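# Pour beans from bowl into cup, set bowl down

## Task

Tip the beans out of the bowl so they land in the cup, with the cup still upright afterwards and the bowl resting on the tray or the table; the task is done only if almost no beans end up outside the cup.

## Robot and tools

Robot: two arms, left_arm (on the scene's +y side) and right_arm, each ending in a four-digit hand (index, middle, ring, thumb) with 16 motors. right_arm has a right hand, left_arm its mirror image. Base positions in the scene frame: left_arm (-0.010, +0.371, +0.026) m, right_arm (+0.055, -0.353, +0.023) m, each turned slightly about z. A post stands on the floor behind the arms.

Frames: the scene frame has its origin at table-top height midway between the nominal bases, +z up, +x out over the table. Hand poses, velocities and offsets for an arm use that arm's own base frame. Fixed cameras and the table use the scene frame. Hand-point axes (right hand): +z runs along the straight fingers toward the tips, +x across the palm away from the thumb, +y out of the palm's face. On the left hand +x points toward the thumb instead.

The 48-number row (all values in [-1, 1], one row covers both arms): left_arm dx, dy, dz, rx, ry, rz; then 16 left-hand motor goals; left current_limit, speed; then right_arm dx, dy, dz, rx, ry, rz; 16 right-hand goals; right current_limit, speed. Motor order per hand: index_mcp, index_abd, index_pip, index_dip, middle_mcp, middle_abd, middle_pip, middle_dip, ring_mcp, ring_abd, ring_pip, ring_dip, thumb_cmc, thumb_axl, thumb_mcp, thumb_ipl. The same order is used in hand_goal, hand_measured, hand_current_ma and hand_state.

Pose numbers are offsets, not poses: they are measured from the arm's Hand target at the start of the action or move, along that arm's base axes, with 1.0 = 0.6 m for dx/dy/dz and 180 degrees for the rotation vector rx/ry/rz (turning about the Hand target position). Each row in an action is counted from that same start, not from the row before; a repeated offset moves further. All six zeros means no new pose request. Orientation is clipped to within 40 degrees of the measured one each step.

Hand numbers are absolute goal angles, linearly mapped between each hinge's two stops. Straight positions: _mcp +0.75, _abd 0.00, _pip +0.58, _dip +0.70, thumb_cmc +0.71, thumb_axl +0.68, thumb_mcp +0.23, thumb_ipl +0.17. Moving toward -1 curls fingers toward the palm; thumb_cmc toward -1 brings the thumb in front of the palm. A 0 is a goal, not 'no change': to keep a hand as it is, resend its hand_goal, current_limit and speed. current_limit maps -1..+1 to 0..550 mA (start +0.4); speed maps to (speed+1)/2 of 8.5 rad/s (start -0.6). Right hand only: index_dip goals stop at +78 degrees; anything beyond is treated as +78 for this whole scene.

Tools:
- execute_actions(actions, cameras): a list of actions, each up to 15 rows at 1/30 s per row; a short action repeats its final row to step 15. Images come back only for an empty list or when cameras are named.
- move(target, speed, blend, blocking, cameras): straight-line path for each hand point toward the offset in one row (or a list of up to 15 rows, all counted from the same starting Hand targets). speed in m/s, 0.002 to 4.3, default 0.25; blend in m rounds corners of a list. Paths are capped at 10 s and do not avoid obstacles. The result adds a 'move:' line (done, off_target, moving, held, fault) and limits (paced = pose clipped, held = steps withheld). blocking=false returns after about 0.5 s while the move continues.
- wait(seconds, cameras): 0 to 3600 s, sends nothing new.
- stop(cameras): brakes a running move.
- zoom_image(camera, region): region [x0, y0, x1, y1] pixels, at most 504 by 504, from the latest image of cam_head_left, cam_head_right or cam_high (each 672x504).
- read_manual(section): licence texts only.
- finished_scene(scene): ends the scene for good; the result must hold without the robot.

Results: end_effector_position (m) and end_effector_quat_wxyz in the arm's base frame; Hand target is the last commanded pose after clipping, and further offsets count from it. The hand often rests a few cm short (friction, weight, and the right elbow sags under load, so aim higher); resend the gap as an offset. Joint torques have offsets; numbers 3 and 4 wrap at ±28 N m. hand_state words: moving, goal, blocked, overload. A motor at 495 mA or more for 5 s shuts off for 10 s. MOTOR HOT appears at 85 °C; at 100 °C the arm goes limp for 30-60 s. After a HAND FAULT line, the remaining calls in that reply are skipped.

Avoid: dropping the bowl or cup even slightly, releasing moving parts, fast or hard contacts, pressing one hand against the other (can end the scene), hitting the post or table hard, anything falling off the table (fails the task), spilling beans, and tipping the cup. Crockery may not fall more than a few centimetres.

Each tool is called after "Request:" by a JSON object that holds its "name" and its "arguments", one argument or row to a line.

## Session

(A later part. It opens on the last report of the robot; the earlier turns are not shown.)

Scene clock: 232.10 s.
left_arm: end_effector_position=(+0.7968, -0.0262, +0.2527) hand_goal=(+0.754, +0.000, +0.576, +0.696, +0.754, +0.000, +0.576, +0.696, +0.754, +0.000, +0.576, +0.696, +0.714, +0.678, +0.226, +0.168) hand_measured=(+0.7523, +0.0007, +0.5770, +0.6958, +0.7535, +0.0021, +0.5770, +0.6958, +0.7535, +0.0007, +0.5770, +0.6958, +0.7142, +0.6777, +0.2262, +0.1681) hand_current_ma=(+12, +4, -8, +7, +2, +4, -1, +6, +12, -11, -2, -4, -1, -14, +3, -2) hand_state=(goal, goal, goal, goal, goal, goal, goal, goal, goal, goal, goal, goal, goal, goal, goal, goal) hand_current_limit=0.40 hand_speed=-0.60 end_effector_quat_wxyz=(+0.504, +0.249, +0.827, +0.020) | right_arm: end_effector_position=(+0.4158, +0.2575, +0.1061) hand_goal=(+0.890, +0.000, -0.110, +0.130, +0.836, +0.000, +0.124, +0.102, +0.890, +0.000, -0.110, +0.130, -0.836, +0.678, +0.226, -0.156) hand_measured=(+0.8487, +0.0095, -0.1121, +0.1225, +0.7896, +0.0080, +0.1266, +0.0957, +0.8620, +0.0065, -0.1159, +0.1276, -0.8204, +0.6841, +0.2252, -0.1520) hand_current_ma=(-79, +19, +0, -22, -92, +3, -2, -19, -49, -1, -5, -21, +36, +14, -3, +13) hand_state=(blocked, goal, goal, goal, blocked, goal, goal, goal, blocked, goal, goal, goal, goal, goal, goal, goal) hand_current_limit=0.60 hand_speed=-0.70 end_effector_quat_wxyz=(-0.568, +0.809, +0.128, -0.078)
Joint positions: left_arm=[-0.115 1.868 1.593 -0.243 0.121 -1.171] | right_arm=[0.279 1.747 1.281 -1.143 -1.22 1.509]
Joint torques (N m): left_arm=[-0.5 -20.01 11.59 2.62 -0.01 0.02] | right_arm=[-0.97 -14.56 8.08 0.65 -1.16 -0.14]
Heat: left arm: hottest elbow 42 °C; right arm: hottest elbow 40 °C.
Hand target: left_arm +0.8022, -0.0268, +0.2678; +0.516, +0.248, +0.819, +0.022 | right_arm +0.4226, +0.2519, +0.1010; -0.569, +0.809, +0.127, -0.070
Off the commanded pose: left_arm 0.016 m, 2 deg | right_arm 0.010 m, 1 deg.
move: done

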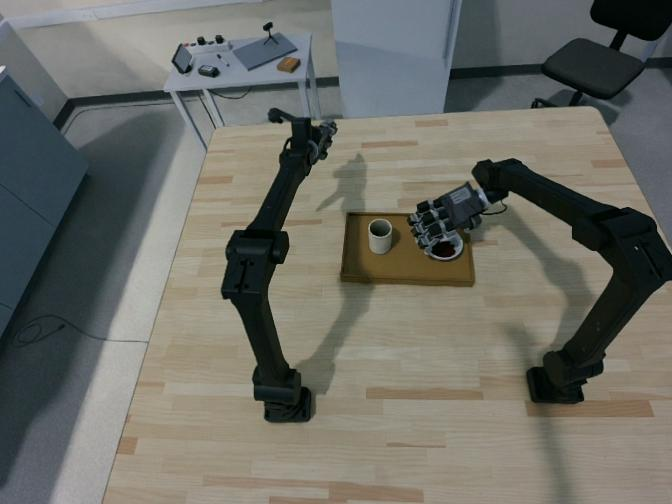

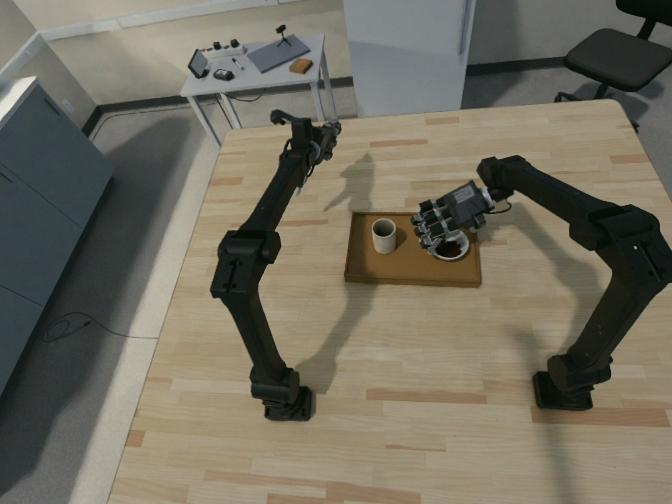

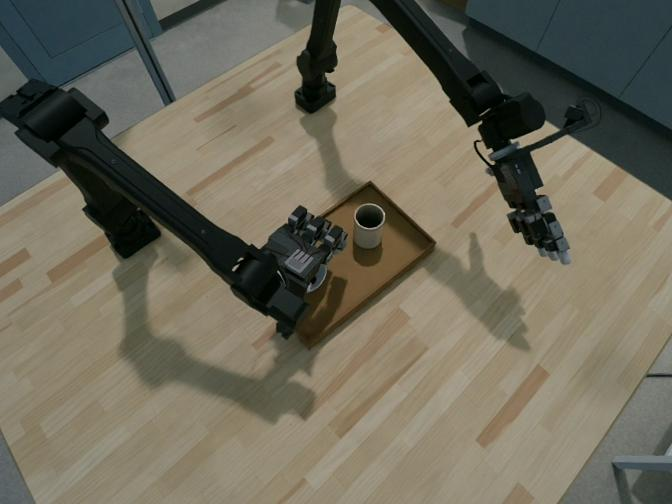

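Request:
{"name": "move", "arguments": {
  "target": [0,0,0,0,0,0, 0.754,0,0.576,0.696,0.754,0,0.576,0.696,0.754,0,0.576,0.696,0.714,0.678,0.226,0.168,0.40,-0.60, -0.0188,-0.0067,-0.0567,0,0,0, 0.89,0.0,-0.11,0.13,0.836,0,0.124,0.101,0.89,0,-0.11,0.13,-0.836,0.677,0.225,-0.157,0.60,-0.7],
  "speed": 0.05,
  "cameras": ["all"]
}}

Request:
{"name": "zoom_image", "arguments": {
  "camera": "cam_head_left",
  "region": [400, 200, 490, 290]
}}

Request:
{"name": "zoom_image", "arguments": {
  "camera": "cam_head_right",
  "region": [400, 200, 490, 290]
}}

Request:
{"name": "zoom_image", "arguments": {
  "camera": "cam_high",
  "region": [260, 210, 360, 310]
}}

Scene clock: 234.10 s.
left_arm: end_effector_position=(+0.7968, -0.0262, +0.2527) hand_goal=(+0.754, +0.000, +0.576, +0.696, +0.754, +0.000, +0.576, +0.696, +0.754, +0.000, +0.576, +0.696, +0.714, +0.678, +0.226, +0.168) hand_measured=(+0.7535, +0.0021, +0.5770, +0.6958, +0.7535, +0.0007, +0.5770, +0.6958, +0.7523, +0.0007, +0.5770, +0.6958, +0.7142, +0.6777, +0.2262, +0.1681) hand_current_ma=(+3, +3, +2, -4, -7, +0, -7, +7, +7, +5, -11, +1, -6, -2, +5, -3) hand_state=(goal, goal, goal, goal, goal, goal, goal, goal, goal, goal, goal, goal, goal, goal, goal, goal) hand_current_limit=0.40 hand_speed=-0.60 end_effector_quat_wxyz=(+0.504, +0.249, +0.827, +0.020) | right_arm: end_effector_position=(+0.4056, +0.2538, +0.0733) hand_goal=(+0.890, +0.000, -0.110, +0.130, +0.836, +0.000, +0.124, +0.102, +0.890, +0.000, -0.110, +0.130, -0.836, +0.678, +0.226, -0.156) hand_measured=(+0.8487, +0.0095, -0.1108, +0.1225, +0.7909, +0.0095, +0.1253, +0.0957, +0.8632, +0.0065, -0.1159, +0.1276, -0.8192, +0.6851, +0.2252, -0.1520) hand_current_ma=(-84, +19, -5, -22, -92, +11, +4, -9, -49, +0, +5, -12, +29, +12, +10, +5) hand_state=(blocked, goal, goal, goal, blocked, goal, goal, goal, blocked, goal, goal, goal, goal, goal, goal, goal) hand_current_limit=0.60 hand_speed=-0.70 end_effector_quat_wxyz=(-0.568, +0.809, +0.130, -0.076)
Joint positions: left_arm=[-0.115 1.868 1.593 -0.243 0.121 -1.171] | right_arm=[0.278 1.763 1.206 -1.053 -1.22 1.504]
Joint torques (N m): left_arm=[-0.44 -20.01 11.58 2.63 -0.02 0.02] | right_arm=[-1.08 -14.04 7.53 0.68 -1.16 -0.14]
Heat: left arm: hottest elbow 42 °C; right arm: hottest elbow 40 °C.
Hand target: left_arm +0.8022, -0.0268, +0.2678; +0.516, +0.248, +0.819, +0.022 | right_arm +0.4114, +0.2479, +0.0670; -0.569, +0.809, +0.127, -0.070
Off the commanded pose: left_arm 0.016 m, 2 deg | right_arm 0.010 m, 1 deg.
move: done

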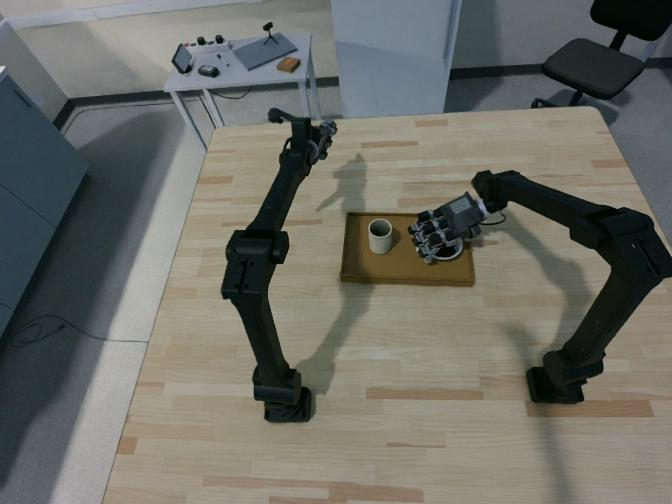

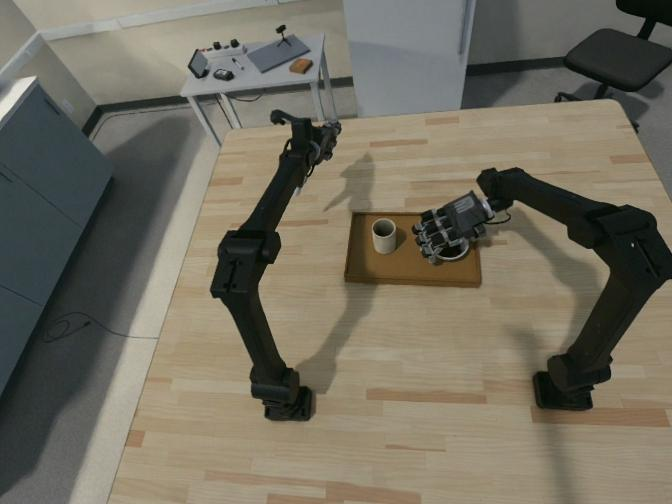

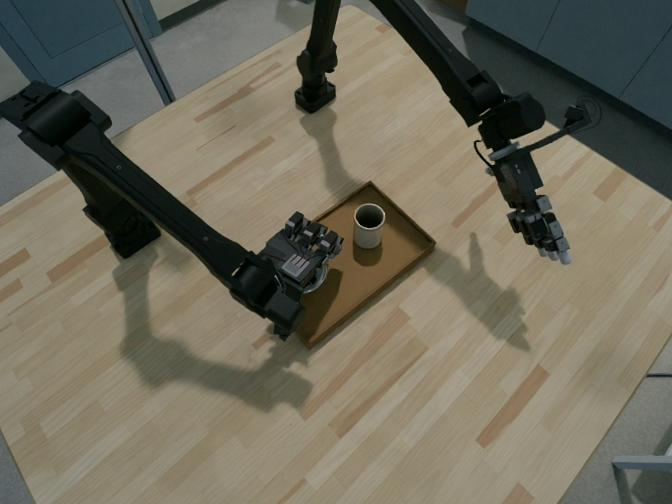

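Scaled by 5.600 from the camera's image (finer frame: 960x720).

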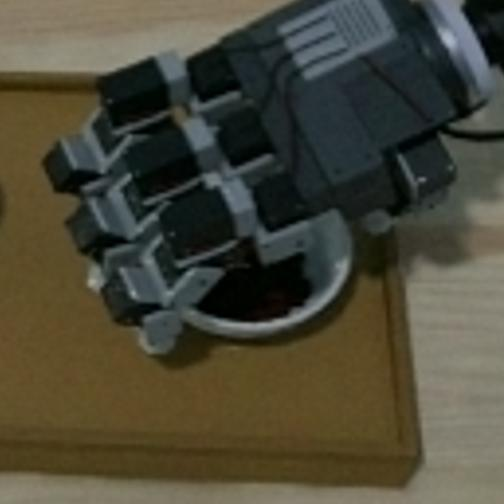

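Scaled by 5.600 from the camera's image (finer frame: 960x720).

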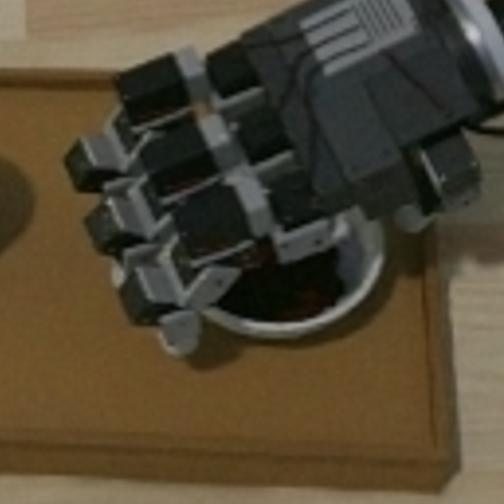

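Scaled by 5.040 from the camera's image (finer frame: 960x720).

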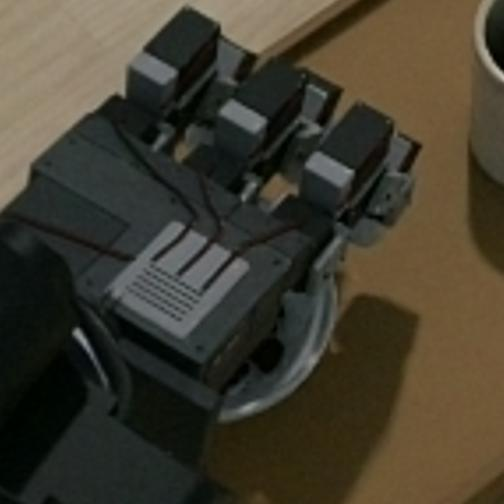

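Request:
{"name": "move", "arguments": {
  "target": [
    [0,0,0,0,0,0, 0.754,0,0.576,0.696,0.754,0,0.576,0.696,0.754,0,0.576,0.696,0.714,0.678,0.226,0.168,0.40,-0.60, -0.0012,-0.0007,-0.0092,0,0,0, 0.89,0.0,-0.11,0.13,0.836,0,0.124,0.101,0.89,0,-0.11,0.13,-0.836,0.677,0.225,-0.157,0.60,-0.7]
  ],
  "speed": 0.03,
  "cameras": []
}}

Request:
{"name": "move", "arguments": {
  "target": [0,0,0,0,0,0, 0.754,0,0.576,0.696,0.754,0,0.576,0.696,0.754,0,0.576,0.696,0.714,0.678,0.226,0.168,0.40,-0.60, 0,0,0,0,0,0, 0.70,0.0,-0.11,0.13,0.67,0,0.124,0.101,0.70,0,-0.11,0.13,-0.836,0.677,0.17,-0.19,0.40,-0.88],
  "speed": 0.03,
  "cameras": ["all"]
}}

Request:
{"name": "zoom_image", "arguments": {
  "camera": "cam_head_left",
  "region": [400, 200, 490, 290]
}}

Request:
{"name": "zoom_image", "arguments": {
  "camera": "cam_high",
  "region": [270, 220, 350, 300]
}}

Scene clock: 236.07 s.
left_arm: end_effector_position=(+0.7968, -0.0262, +0.2527) hand_goal=(+0.754, +0.000, +0.576, +0.696, +0.754, +0.000, +0.576, +0.696, +0.754, +0.000, +0.576, +0.696, +0.714, +0.678, +0.226, +0.168) hand_measured=(+0.7535, +0.0007, +0.5770, +0.6958, +0.7535, +0.0007, +0.5770, +0.6958, +0.7535, +0.0007, +0.5770, +0.6958, +0.7142, +0.6777, +0.2262, +0.1681) hand_current_ma=(+10, +4, +6, +11, -6, +9, -6, +13, +23, -9, -13, -9, +2, -12, +14, -4) hand_state=(goal, goal, goal, goal, goal, goal, goal, goal, goal, goal, goal, goal, goal, goal, goal, goal) hand_current_limit=0.40 hand_speed=-0.60 end_effector_quat_wxyz=(+0.504, +0.249, +0.827, +0.020) | right_arm: end_effector_position=(+0.4049, +0.2534, +0.0683) hand_goal=(+0.890, +0.000, -0.110, +0.130, +0.836, +0.000, +0.124, +0.102, +0.890, +0.000, -0.110, +0.130, -0.836, +0.678, +0.226, -0.156) hand_measured=(+0.8487, +0.0095, -0.1108, +0.1237, +0.7909, +0.0095, +0.1253, +0.0970, +0.8620, +0.0065, -0.1172, +0.1276, -0.8204, +0.6851, +0.2252, -0.1511) hand_current_ma=(-81, +16, -13, -16, -100, +7, -5, -4, -57, +12, -13, +1, +31, +20, -3, +6) hand_state=(blocked, goal, goal, goal, blocked, goal, goal, goal, blocked, goal, goal, goal, goal, goal, goal, goal) hand_current_limit=0.60 hand_speed=-0.70 end_effector_quat_wxyz=(-0.568, +0.809, +0.130, -0.076)
Joint positions: left_arm=[-0.115 1.868 1.593 -0.243 0.121 -1.171] | right_arm=[0.277 1.768 1.198 -1.04 -1.22 1.503]
Joint torques (N m): left_arm=[-0.44 -20.07 11.6 2.62 -0.02 0.03] | right_arm=[-1.08 -13.92 7.46 0.62 -1.16 -0.15]
Heat: left arm: hottest elbow 42 °C; right arm: hottest shoulder 39 °C.
Hand target: left_arm +0.8022, -0.0268, +0.2678; +0.516, +0.248, +0.819, +0.022 | right_arm +0.4105, +0.2475, +0.0614; -0.569, +0.809, +0.127, -0.070
Off the commanded pose: left_arm 0.016 m, 2 deg | right_arm 0.011 m, 1 deg.
move: off_target (right_arm)

Scene clock: 236.80 s.
left_arm: end_effector_position=(+0.7968, -0.0262, +0.2527) hand_goal=(+0.754, +0.000, +0.576, +0.696, +0.754, +0.000, +0.576, +0.696, +0.754, +0.000, +0.576, +0.696, +0.714, +0.678, +0.226, +0.168) hand_measured=(+0.7535, +0.0007, +0.5770, +0.6958, +0.7535, +0.0021, +0.5770, +0.6971, +0.7535, +0.0007, +0.5770, +0.6958, +0.7142, +0.6777, +0.2262, +0.1681) hand_current_ma=(+8, +9, +5, +10, -8, +1, +3, +1, +7, -4, -21, +4, -6, -7, +4, -7) hand_state=(goal, goal, goal, goal, goal, goal, goal, goal, goal, goal, goal, goal, goal, goal, goal, goal) hand_current_limit=0.40 hand_speed=-0.60 end_effector_quat_wxyz=(+0.504, +0.249, +0.827, +0.020) | right_arm: end_effector_position=(+0.4050, +0.2534, +0.0683) hand_goal=(+0.700, +0.000, -0.110, +0.130, +0.670, +0.000, +0.124, +0.102, +0.700, +0.000, -0.110, +0.130, -0.836, +0.678, +0.170, -0.190) hand_measured=(+0.6835, +0.0095, -0.1108, +0.1237, +0.6558, +0.0095, +0.1304, +0.1021, +0.6883, +0.0007, -0.1146, +0.1365, -0.8192, +0.6841, +0.1728, -0.1854) hand_current_ma=(-33, +22, -7, -16, -30, +13, +9, +10, -25, -13, -1, +3, +36, +7, +2, +8) hand_state=(goal, goal, goal, goal, goal, goal, goal, goal, goal, goal, goal, goal, goal, goal, goal, goal) hand_current_limit=0.40 hand_speed=-0.88 end_effector_quat_wxyz=(-0.568, +0.809, +0.130, -0.076)
Joint positions: left_arm=[-0.115 1.868 1.593 -0.243 0.121 -1.171] | right_arm=[0.277 1.768 1.198 -1.039 -1.22 1.503]
Joint torques (N m): left_arm=[-0.44 -20.01 11.56 2.61 0 0.01] | right_arm=[-1.08 -13.98 7.45 0.66 -1.15 -0.15]
Heat: left arm: hottest elbow 42 °C; right arm: hottest shoulder 39 °C.
Hand target: left_arm +0.8022, -0.0268, +0.2678; +0.516, +0.248, +0.819, +0.022 | right_arm +0.4105, +0.2475, +0.0614; -0.569, +0.809, +0.127, -0.070
Off the commanded pose: left_arm 0.016 m, 2 deg | right_arm 0.011 m, 1 deg.
move: done

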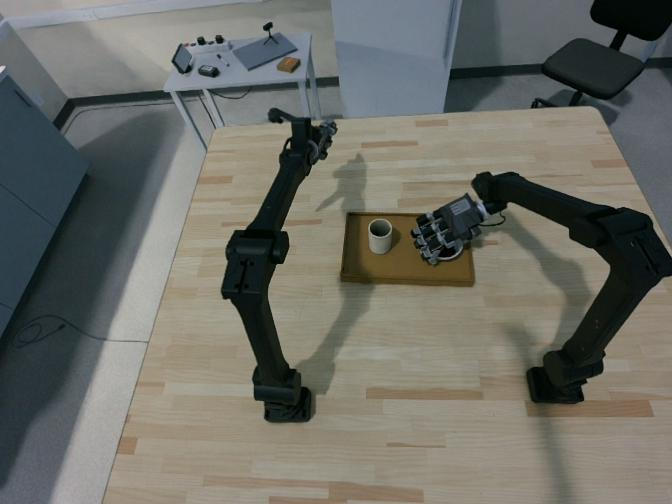

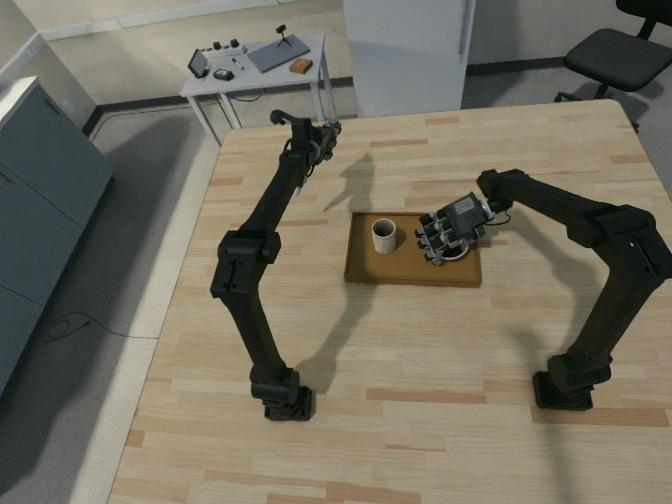

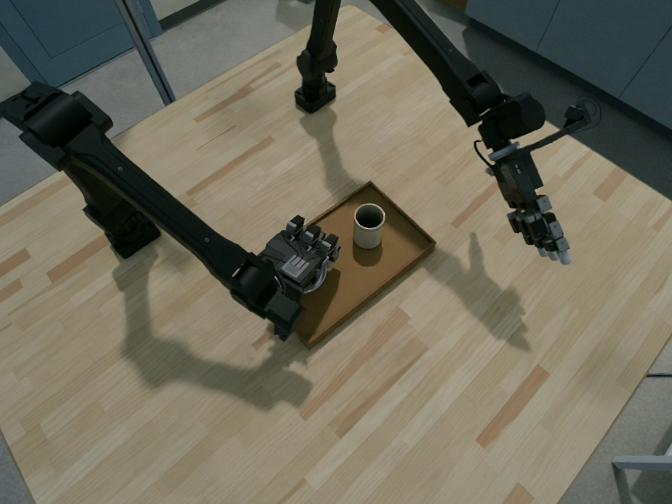

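Scaled by 5.600 from the camera's image (finer frame: 960x720).

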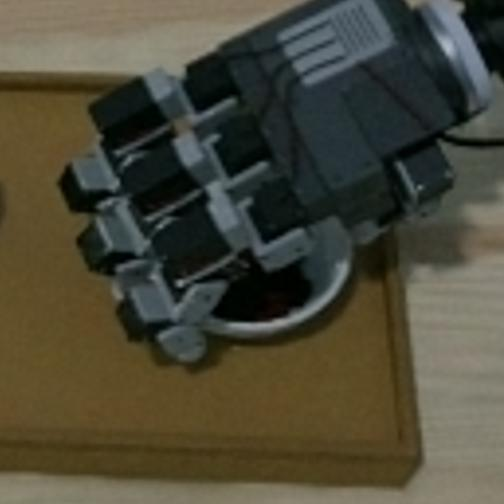

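Scaled by 6.300 from the camera's image (finer frame: 960x720).

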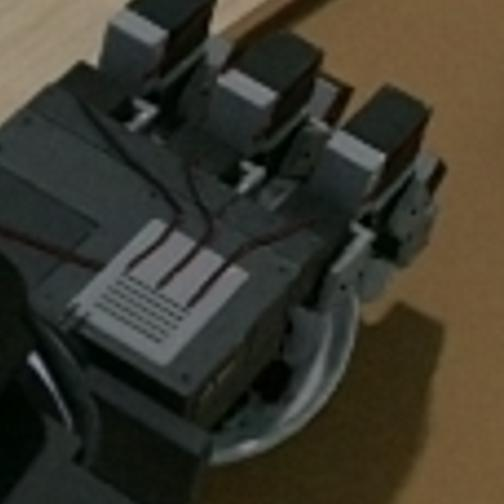

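Request:
{"name": "move", "arguments": {
  "target": [0,0,0,0,0,0, 0.754,0,0.576,0.696,0.754,0,0.576,0.696,0.754,0,0.576,0.696,0.714,0.678,0.226,0.168,0.40,-0.60, 0,0,0,0,0,0, 0.58,0.0,-0.11,0.10,0.603,0,0.124,0.101,0.58,0,-0.11,0.10,-0.836,0.677,0.10,-0.24,0.40,-0.92],
  "speed": 0.03,
  "cameras": []
}}

Request:
{"name": "wait", "arguments": {
  "seconds": 1,
  "cameras": ["all"]
}}

Request:
{"name": "zoom_image", "arguments": {
  "camera": "cam_head_left",
  "region": [400, 200, 490, 290]
}}

Request:
{"name": "zoom_image", "arguments": {
  "camera": "cam_high",
  "region": [270, 220, 350, 300]
}}

Scene clock: 238.00 s.
left_arm: end_effector_position=(+0.7968, -0.0262, +0.2527) hand_goal=(+0.754, +0.000, +0.576, +0.696, +0.754, +0.000, +0.576, +0.696, +0.754, +0.000, +0.576, +0.696, +0.714, +0.678, +0.226, +0.168) hand_measured=(+0.7535, +0.0007, +0.5770, +0.6958, +0.7535, +0.0021, +0.5770, +0.6958, +0.7535, +0.0007, +0.5770, +0.6958, +0.7142, +0.6767, +0.2262, +0.1672) hand_current_ma=(+2, +13, -4, +8, -2, +13, +1, +2, +8, -3, -7, -10, +1, -11, -2, +2) hand_state=(goal, goal, goal, goal, goal, goal, goal, goal, goal, goal, goal, goal, goal, goal, goal, goal) hand_current_limit=0.40 hand_speed=-0.60 end_effector_quat_wxyz=(+0.504, +0.249, +0.827, +0.020) | right_arm: end_effector_position=(+0.4049, +0.2538, +0.0686) hand_goal=(+0.580, +0.000, -0.110, +0.100, +0.604, +0.000, +0.124, +0.102, +0.580, +0.000, -0.110, +0.100, -0.836, +0.678, +0.100, -0.240) hand_measured=(+0.6112, +0.0095, -0.0980, +0.1084, +0.6365, +0.0080, +0.1356, +0.1021, +0.6485, -0.0066, -0.0851, +0.1212, -0.8167, +0.6841, +0.1698, -0.1997) hand_current_ma=(+80, +20, +15, +23, +83, +1, +18, +5, +159, -16, +61, +40, +46, +24, +192, +112) hand_state=(blocked, goal, goal, goal, blocked, goal, goal, goal, blocked, goal, blocked, blocked, blocked, goal, blocked, blocked) hand_current_limit=0.40 hand_speed=-0.92 end_effector_quat_wxyz=(-0.569, +0.808, +0.130, -0.076)
Joint positions: left_arm=[-0.115 1.868 1.593 -0.243 0.121 -1.171] | right_arm=[0.277 1.768 1.198 -1.039 -1.223 1.502]
Joint torques (N m): left_arm=[-0.5 -20.07 11.62 2.63 -0.01 0.02] | right_arm=[-1.03 -13.92 7.43 0.68 -1.04 -0.15]
Heat: left arm: hottest elbow 42 °C; right arm: hottest shoulder 39 °C.
Hand target: left_arm +0.8022, -0.0268, +0.2678; +0.516, +0.248, +0.819, +0.022 | right_arm +0.4106, +0.2475, +0.0613; -0.569, +0.809, +0.127, -0.070
Off the commanded pose: left_arm 0.016 m, 2 deg | right_arm 0.011 m, 1 deg.
move: done

Scene clock: 239.00 s.
left_arm: end_effector_position=(+0.7968, -0.0262, +0.2527) hand_goal=(+0.754, +0.000, +0.576, +0.696, +0.754, +0.000, +0.576, +0.696, +0.754, +0.000, +0.576, +0.696, +0.714, +0.678, +0.226, +0.168) hand_measured=(+0.7523, +0.0007, +0.5770, +0.6958, +0.7535, +0.0021, +0.5770, +0.6958, +0.7523, +0.0007, +0.5757, +0.6958, +0.7142, +0.6777, +0.2262, +0.1672) hand_current_ma=(+14, +10, -5, +12, +0, +1, +6, +3, +13, -10, -9, -5, -1, -8, -2, -5) hand_state=(goal, goal, goal, goal, goal, goal, goal, goal, goal, goal, goal, goal, goal, goal, goal, goal) hand_current_limit=0.40 hand_speed=-0.60 end_effector_quat_wxyz=(+0.504, +0.249, +0.827, +0.020) | right_arm: end_effector_position=(+0.4049, +0.2538, +0.0686) hand_goal=(+0.580, +0.000, -0.110, +0.100, +0.604, +0.000, +0.124, +0.102, +0.580, +0.000, -0.110, +0.100, -0.836, +0.678, +0.100, -0.240) hand_measured=(+0.6112, +0.0095, -0.0980, +0.1084, +0.6365, +0.0080, +0.1356, +0.1021, +0.6485, -0.0066, -0.0851, +0.1212, -0.8154, +0.6841, +0.1698, -0.1997) hand_current_ma=(+78, +12, +10, +19, +81, +5, +18, +12, +167, -13, +57, +35, +32, +14, +191, +117) hand_state=(blocked, goal, goal, goal, blocked, goal, goal, goal, blocked, goal, blocked, blocked, blocked, goal, blocked, blocked) hand_current_limit=0.40 hand_speed=-0.92 end_effector_quat_wxyz=(-0.569, +0.808, +0.130, -0.076)
Joint positions: left_arm=[-0.115 1.868 1.593 -0.243 0.121 -1.171] | right_arm=[0.277 1.768 1.198 -1.039 -1.223 1.502]
Joint torques (N m): left_arm=[-0.56 -20.01 11.56 2.61 -0.02 0.02] | right_arm=[-1.03 -13.86 7.45 0.66 -1.04 -0.14]
Heat: left arm: hottest elbow 42 °C; right arm: hottest shoulder 39 °C.
Hand target: left_arm +0.8022, -0.0268, +0.2678; +0.516, +0.248, +0.819, +0.022 | right_arm +0.4106, +0.2475, +0.0613; -0.569, +0.809, +0.127, -0.070
Off the commanded pose: left_arm 0.016 m, 2 deg | right_arm 0.011 m, 1 deg.
wait: 1.00 s; at rest by 0.17 s

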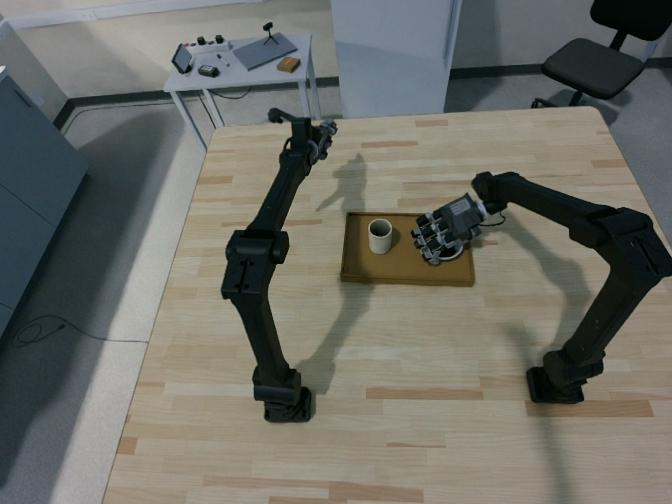

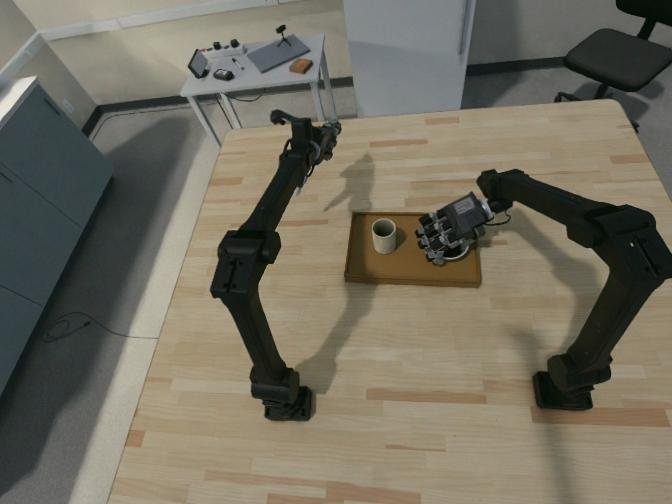

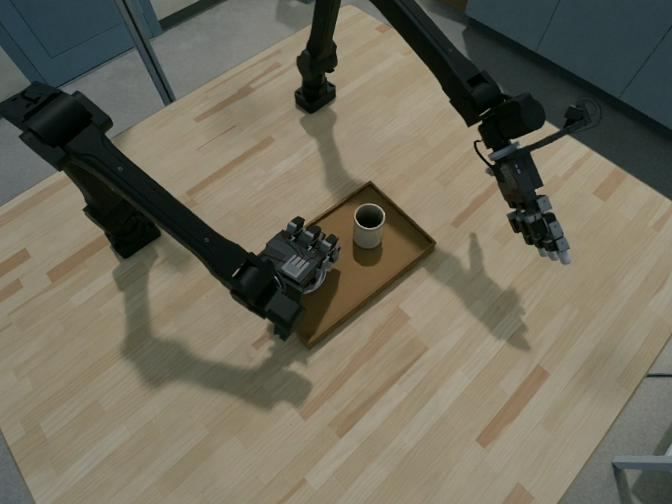

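Scaled by 5.600 from the camera's image (finer frame: 960x720).

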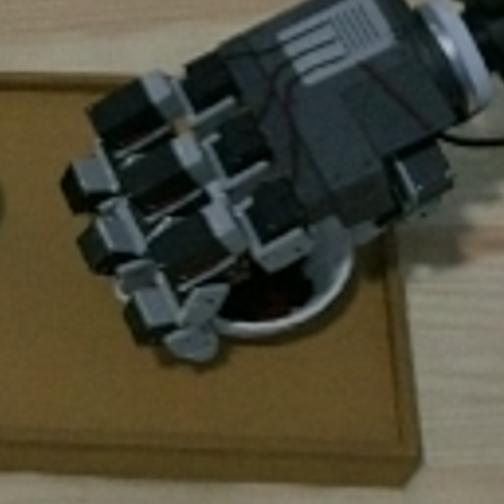

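Scaled by 6.300 from the camera's image (finer frame: 960x720).

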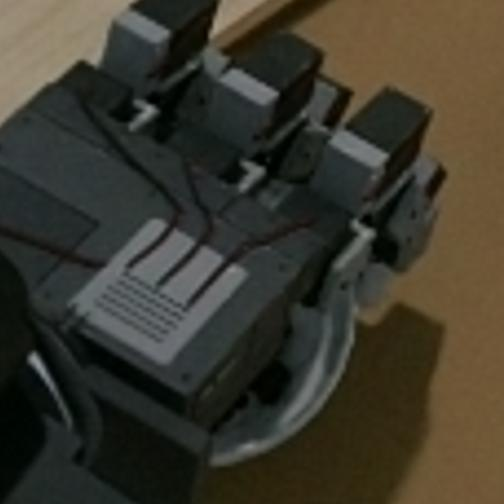

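Request:
{"name": "move", "arguments": {
  "target": [0,0,0,0,0,0, 0.754,0,0.576,0.696,0.754,0,0.576,0.696,0.754,0,0.576,0.696,0.714,0.678,0.226,0.168,0.40,-0.60, 0,0,0,0,0,0, 0.486,0.0,-0.183,0.0,0.60,0,0.124,0.08,0.52,0,-0.168,0.0,-0.836,0.677,-0.067,-0.33,0.78,-0.92],
  "speed": 0.03,
  "cameras": []
}}

Request:
{"name": "wait", "arguments": {
  "seconds": 1,
  "cameras": ["all"]
}}

Request:
{"name": "zoom_image", "arguments": {
  "camera": "cam_head_left",
  "region": [400, 200, 490, 290]
}}

Request:
{"name": "zoom_image", "arguments": {
  "camera": "cam_high",
  "region": [270, 220, 350, 300]
}}

Scene clock: 240.53 s.
left_arm: end_effector_position=(+0.7968, -0.0262, +0.2527) hand_goal=(+0.754, +0.000, +0.576, +0.696, +0.754, +0.000, +0.576, +0.696, +0.754, +0.000, +0.576, +0.696, +0.714, +0.678, +0.226, +0.168) hand_measured=(+0.7535, +0.0007, +0.5770, +0.6958, +0.7535, +0.0007, +0.5770, +0.6958, +0.7535, +0.0007, +0.5770, +0.6958, +0.7142, +0.6767, +0.2262, +0.1681) hand_current_ma=(+18, -2, +6, +8, +3, +6, -5, +9, +13, -5, -14, -8, -6, -5, +10, -9) hand_state=(goal, goal, goal, goal, goal, goal, goal, goal, goal, goal, goal, goal, goal, goal, goal, goal) hand_current_limit=0.40 hand_speed=-0.60 end_effector_quat_wxyz=(+0.504, +0.249, +0.827, +0.020) | right_arm: end_effector_position=(+0.4052, +0.2539, +0.0686) hand_goal=(+0.486, +0.000, -0.182, +0.000, +0.600, +0.000, +0.124, +0.080, +0.520, +0.000, -0.168, +0.000, -0.836, +0.678, -0.066, -0.330) hand_measured=(+0.6075, +0.0139, -0.0967, +0.0830, +0.6256, -0.0008, +0.1343, +0.0957, +0.6437, -0.0198, -0.0826, +0.0842, -0.8079, +0.6851, +0.1728, -0.1987) hand_current_ma=(+289, +22, +173, +177, +68, -9, +15, +34, +295, -32, +193, +174, +58, +8, +484, +375) hand_state=(blocked, goal, blocked, blocked, blocked, goal, goal, goal, blocked, blocked, blocked, blocked, blocked, goal, blocked, blocked) hand_current_limit=0.78 hand_speed=-0.92 end_effector_quat_wxyz=(-0.569, +0.808, +0.130, -0.075)
Joint positions: left_arm=[-0.115 1.868 1.593 -0.243 0.121 -1.171] | right_arm=[0.277 1.768 1.198 -1.039 -1.223 1.501]
Joint torques (N m): left_arm=[-0.5 -20.01 11.59 2.62 -0.01 0.02] | right_arm=[-1.03 -13.92 7.43 0.64 -1.02 -0.14]
Heat: left arm: hottest elbow 42 °C; right arm: hottest shoulder 39 °C.
Hand target: left_arm +0.8022, -0.0268, +0.2678; +0.516, +0.248, +0.819, +0.022 | right_arm +0.4106, +0.2475, +0.0613; -0.569, +0.809, +0.127, -0.070
Off the commanded pose: left_arm 0.016 m, 2 deg | right_arm 0.011 m, 1 deg.
move: done

Scene clock: 241.53 s.
left_arm: end_effector_position=(+0.7968, -0.0262, +0.2527) hand_goal=(+0.754, +0.000, +0.576, +0.696, +0.754, +0.000, +0.576, +0.696, +0.754, +0.000, +0.576, +0.696, +0.714, +0.678, +0.226, +0.168) hand_measured=(+0.7523, +0.0007, +0.5757, +0.6958, +0.7535, +0.0021, +0.5770, +0.6958, +0.7535, +0.0007, +0.5770, +0.6958, +0.7142, +0.6777, +0.2262, +0.1681) hand_current_ma=(+13, +10, +2, -2, -3, -1, +1, -1, +13, -11, -12, -11, -9, -9, +5, +1) hand_state=(goal, goal, goal, goal, goal, goal, goal, goal, goal, goal, goal, goal, goal, goal, goal, goal) hand_current_limit=0.40 hand_speed=-0.60 end_effector_quat_wxyz=(+0.504, +0.249, +0.827, +0.020) | right_arm: end_effector_position=(+0.4052, +0.2539, +0.0686) hand_goal=(+0.486, +0.000, -0.182, +0.000, +0.600, +0.000, +0.124, +0.080, +0.520, +0.000, -0.168, +0.000, -0.836, +0.678, -0.066, -0.330) hand_measured=(+0.6063, +0.0139, -0.0967, +0.0817, +0.6256, -0.0008, +0.1343, +0.0970, +0.6449, -0.0198, -0.0826, +0.0842, -0.8079, +0.6851, +0.1728, -0.1987) hand_current_ma=(+285, +24, +169, +178, +69, -1, +10, +43, +292, -33, +187, +168, +61, +5, +488, +387) hand_state=(blocked, goal, blocked, blocked, blocked, goal, goal, goal, blocked, blocked, blocked, blocked, blocked, goal, blocked, blocked) hand_current_limit=0.78 hand_speed=-0.92 end_effector_quat_wxyz=(-0.569, +0.808, +0.130, -0.075)
Joint positions: left_arm=[-0.115 1.868 1.593 -0.243 0.121 -1.171] | right_arm=[0.277 1.768 1.198 -1.039 -1.223 1.501]
Joint torques (N m): left_arm=[-0.38 -20.13 11.59 2.62 -0.01 0.02] | right_arm=[-1.03 -13.92 7.43 0.64 -1.02 -0.13]
Heat: left arm: hottest elbow 42 °C; right arm: hottest shoulder 39 °C.
Hand target: left_arm +0.8022, -0.0268, +0.2678; +0.516, +0.248, +0.819, +0.022 | right_arm +0.4106, +0.2475, +0.0613; -0.569, +0.809, +0.127, -0.070
Off the commanded pose: left_arm 0.016 m, 2 deg | right_arm 0.011 m, 1 deg.
wait: 1.00 s; at rest by 0.17 s

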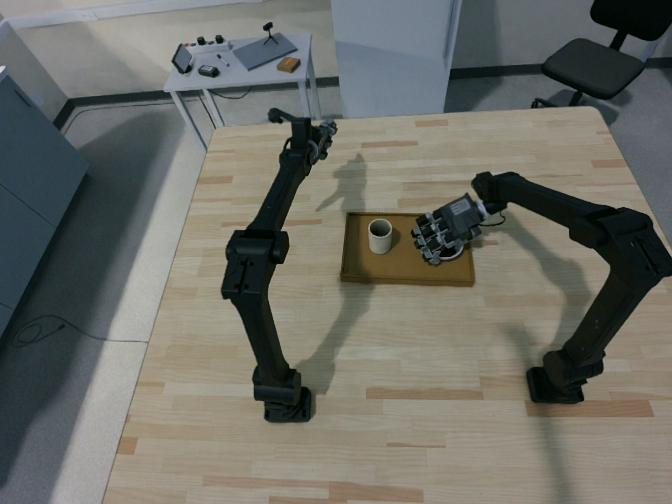

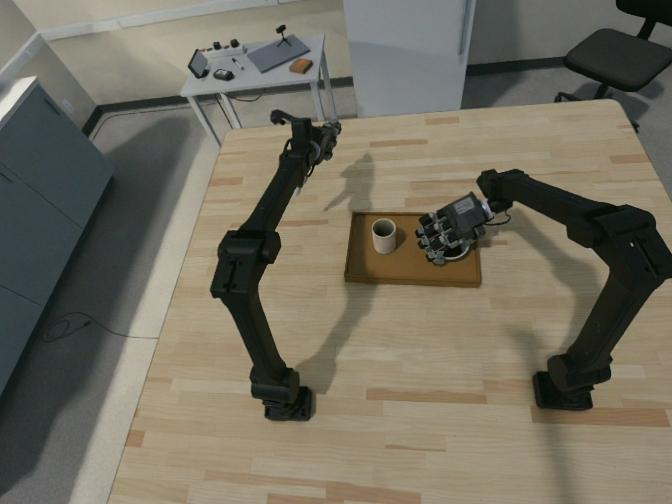

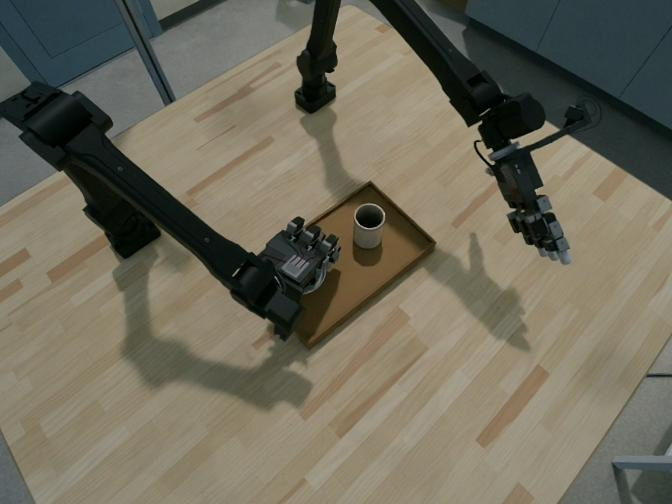

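Scaled by 5.600 from the camera's image (finer frame: 960x720).

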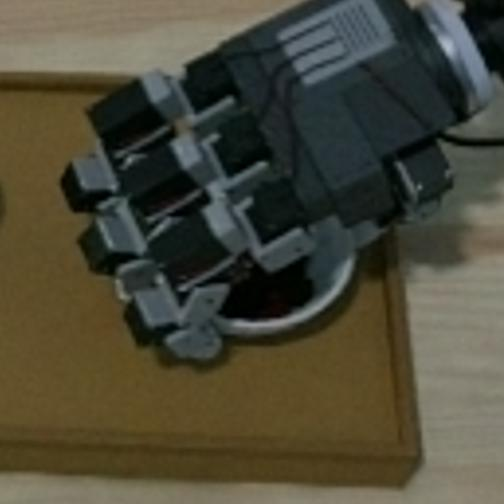

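Scaled by 6.300 from the camera's image (finer frame: 960x720).

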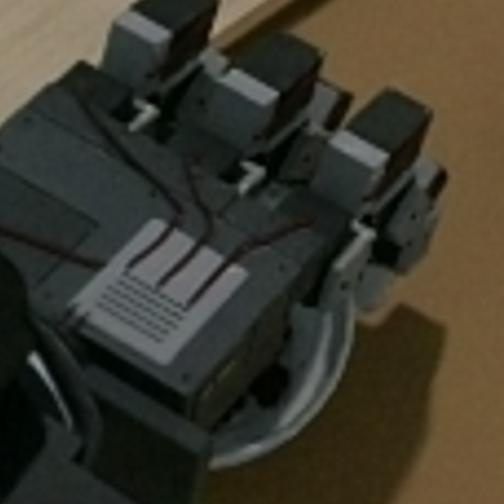

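Request:
{"name": "move", "arguments": {
  "target": [0,0,0,0,0,0, 0.754,0,0.576,0.696,0.754,0,0.576,0.696,0.754,0,0.576,0.696,0.714,0.678,0.226,0.168,0.40,-0.60, 0,0,0.17,0,0,0, 0.486,0.0,-0.183,0.0,0.60,0,0.124,0.08,0.52,0,-0.168,0.0,-0.836,0.677,-0.067,-0.33,0.78,-0.92],
  "speed": 0.07,
  "cameras": ["all"]
}}

Request:
{"name": "zoom_image", "arguments": {
  "camera": "cam_head_left",
  "region": [400, 190, 490, 280]
}}

Request:
{"name": "zoom_image", "arguments": {
  "camera": "cam_high",
  "region": [270, 210, 350, 290]
}}

Scene clock: 244.83 s.
left_arm: end_effector_position=(+0.7968, -0.0262, +0.2527) hand_goal=(+0.754, +0.000, +0.576, +0.696, +0.754, +0.000, +0.576, +0.696, +0.754, +0.000, +0.576, +0.696, +0.714, +0.678, +0.226, +0.168) hand_measured=(+0.7535, +0.0007, +0.5770, +0.6958, +0.7535, +0.0007, +0.5770, +0.6958, +0.7535, +0.0007, +0.5770, +0.6958, +0.7142, +0.6767, +0.2262, +0.1681) hand_current_ma=(+3, +10, -1, +5, +0, +2, +1, +10, +8, -7, -12, -3, -11, -6, +6, +1) hand_state=(goal, goal, goal, goal, goal, goal, goal, goal, goal, goal, goal, goal, goal, goal, goal, goal) hand_current_limit=0.40 hand_speed=-0.60 end_effector_quat_wxyz=(+0.504, +0.249, +0.827, +0.020) | right_arm: end_effector_position=(+0.3886, +0.2475, +0.1291) hand_goal=(+0.486, +0.000, -0.182, +0.000, +0.600, +0.000, +0.124, +0.080, +0.520, +0.000, -0.168, +0.000, -0.836, +0.678, -0.066, -0.330) hand_measured=(+0.6015, +0.0168, -0.0967, +0.0817, +0.6172, -0.0023, +0.1343, +0.0957, +0.6365, -0.0242, -0.0826, +0.0689, -0.7978, +0.6841, +0.1767, -0.1978) hand_current_ma=(+269, +34, +178, +166, +37, -7, +22, +39, +275, -47, +195, +146, +78, +1, +493, +378) hand_state=(blocked, goal, blocked, blocked, goal, goal, goal, goal, blocked, blocked, blocked, blocked, blocked, goal, blocked, blocked) hand_current_limit=0.78 hand_speed=-0.92 end_effector_quat_wxyz=(-0.561, +0.814, +0.109, -0.108)
Joint positions: left_arm=[-0.115 1.868 1.593 -0.243 0.121 -1.171] | right_arm=[0.277 1.696 1.273 -1.274 -1.213 1.495]
Joint torques (N m): left_arm=[-0.56 -20.13 11.59 2.58 -0.02 0.03] | right_arm=[-0.97 -17.85 13.05 -0.2 -1.38 -0.06]
Heat: left arm: hottest elbow 42 °C; right arm: hottest shoulder 39 °C.
Hand target: left_arm +0.8022, -0.0268, +0.2678; +0.516, +0.248, +0.819, +0.022 | right_arm +0.4106, +0.2475, +0.1634; -0.569, +0.809, +0.127, -0.070
Off the commanded pose: left_arm 0.016 m, 2 deg | right_arm 0.041 m, 5 deg.
move: off_target (right_arm)

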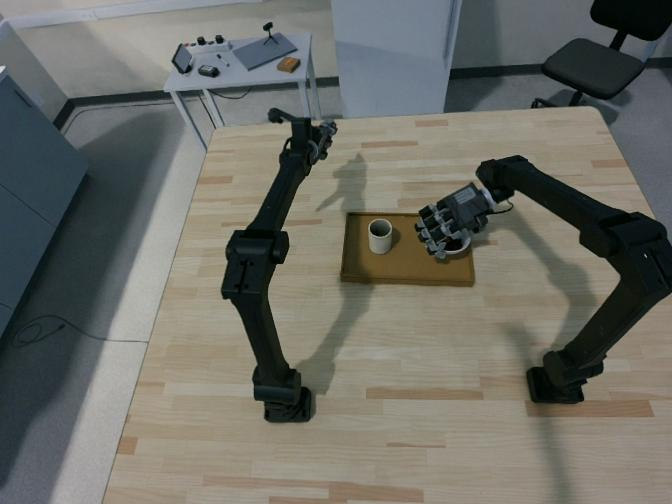

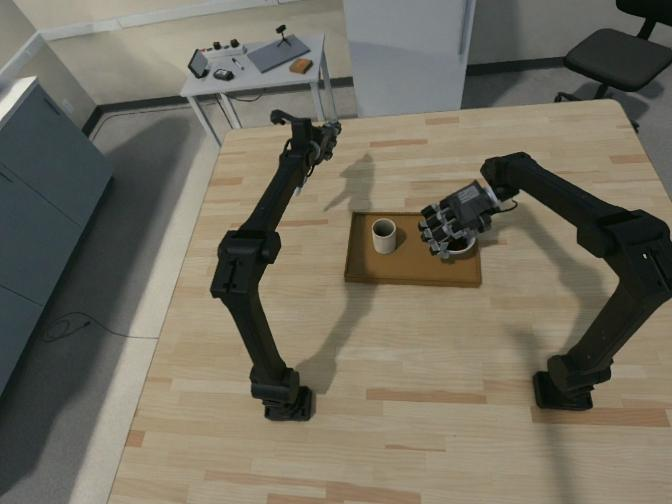

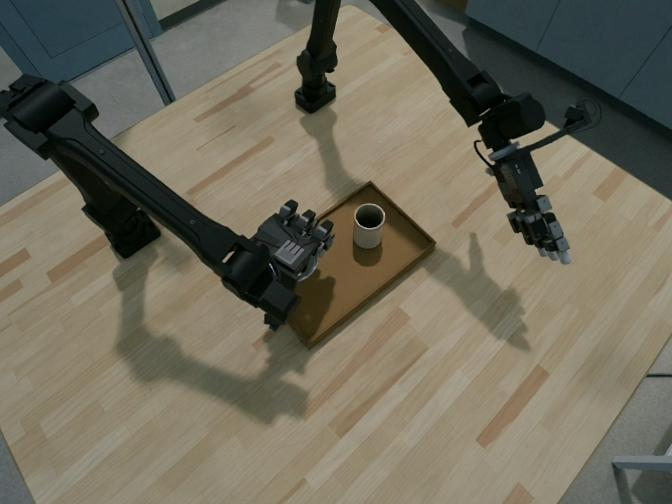

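Scaled by 5.600 from the camera's image (finer frame: 960x720).

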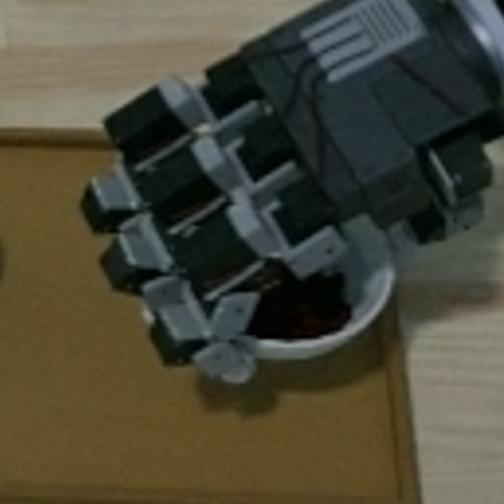

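Scaled by 6.300 from the camera's image (finer frame: 960x720).

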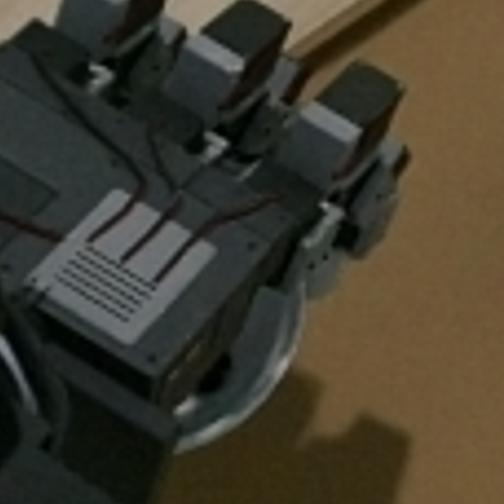

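Request:
{"name": "wait", "arguments": {
  "seconds": 0.1,
  "cameras": ["all"]
}}

Scene clock: 248.03 s.
left_arm: end_effector_position=(+0.7968, -0.0262, +0.2527) hand_goal=(+0.754, +0.000, +0.576, +0.696, +0.754, +0.000, +0.576, +0.696, +0.754, +0.000, +0.576, +0.696, +0.714, +0.678, +0.226, +0.168) hand_measured=(+0.7535, +0.0007, +0.5770, +0.6958, +0.7535, +0.0021, +0.5770, +0.6958, +0.7535, +0.0007, +0.5770, +0.6958, +0.7142, +0.6777, +0.2262, +0.1681) hand_current_ma=(-2, -1, -2, +11, +3, +1, +3, -7, +5, -2, -14, -5, +0, -8, +9, -7) hand_state=(goal, goal, goal, goal, goal, goal, goal, goal, goal, goal, goal, goal, goal, goal, goal, goal) hand_current_limit=0.40 hand_speed=-0.60 end_effector_quat_wxyz=(+0.504, +0.249, +0.827, +0.020) | right_arm: end_effector_position=(+0.3886, +0.2475, +0.1291) hand_goal=(+0.486, +0.000, -0.182, +0.000, +0.600, +0.000, +0.124, +0.080, +0.520, +0.000, -0.168, +0.000, -0.836, +0.678, -0.066, -0.330) hand_measured=(+0.6027, +0.0168, -0.0954, +0.0830, +0.6160, -0.0008, +0.1356, +0.0957, +0.6365, -0.0242, -0.0838, +0.0702, -0.7978, +0.6841, +0.1767, -0.1978) hand_current_ma=(+280, +18, +183, +174, +44, -11, +21, +32, +269, -41, +185, +132, +86, +8, +490, +383) hand_state=(blocked, goal, blocked, blocked, goal, goal, goal, goal, blocked, blocked, blocked, blocked, blocked, goal, blocked, blocked) hand_current_limit=0.78 hand_speed=-0.92 end_effector_quat_wxyz=(-0.561, +0.814, +0.109, -0.108)
Joint positions: left_arm=[-0.115 1.868 1.593 -0.243 0.121 -1.171] | right_arm=[0.277 1.696 1.273 -1.274 -1.213 1.495]
Joint torques (N m): left_arm=[-0.38 -20.19 11.59 2.61 -0.01 0.02] | right_arm=[-0.97 -17.79 13.07 -0.21 -1.37 -0.06]
Heat: left arm: hottest elbow 42 °C; right arm: hottest elbow 40 °C.
Hand target: left_arm +0.8022, -0.0268, +0.2678; +0.516, +0.248, +0.819, +0.022 | right_arm +0.4106, +0.2475, +0.1634; -0.569, +0.809, +0.127, -0.070
Off the commanded pose: left_arm 0.016 m, 2 deg | right_arm 0.041 m, 5 deg.
wait: 0.10 s; at rest from the start

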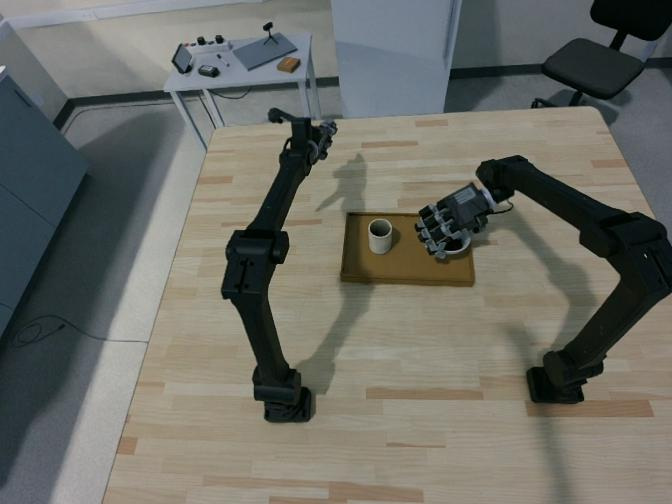

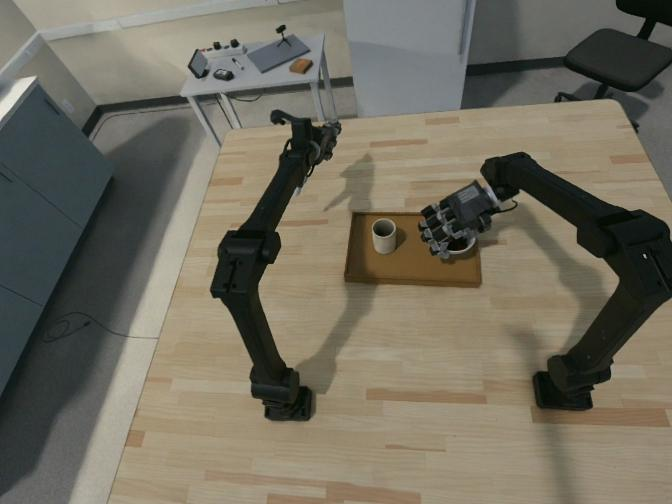

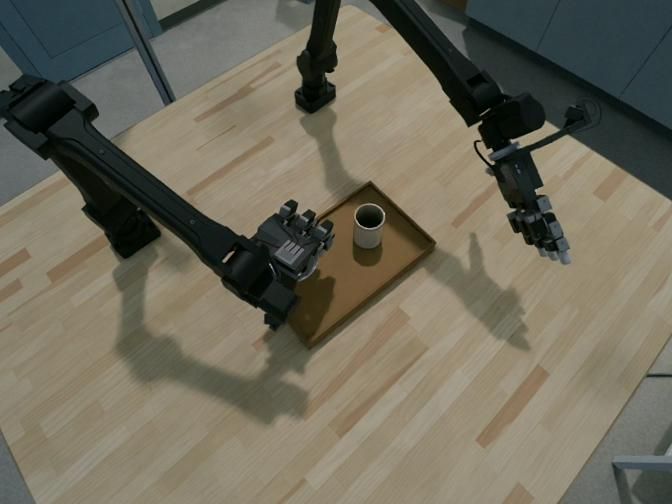

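Request:
{"name": "zoom_image", "arguments": {
  "camera": "cam_head_left",
  "region": [400, 160, 520, 290]
}}

Request:
{"name": "zoom_image", "arguments": {
  "camera": "cam_high",
  "region": [230, 180, 410, 330]
}}

Scaled by 3.877 from the camera's image (finer frame: 960x720).

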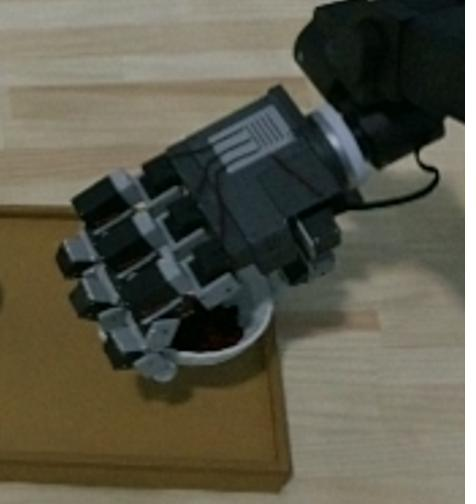

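Scaled by 2.800 from the camera's image (finer frame: 960x720).

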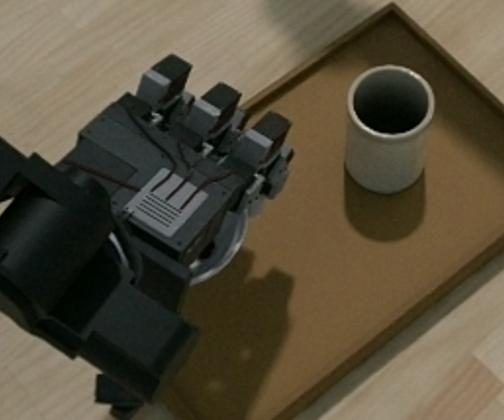

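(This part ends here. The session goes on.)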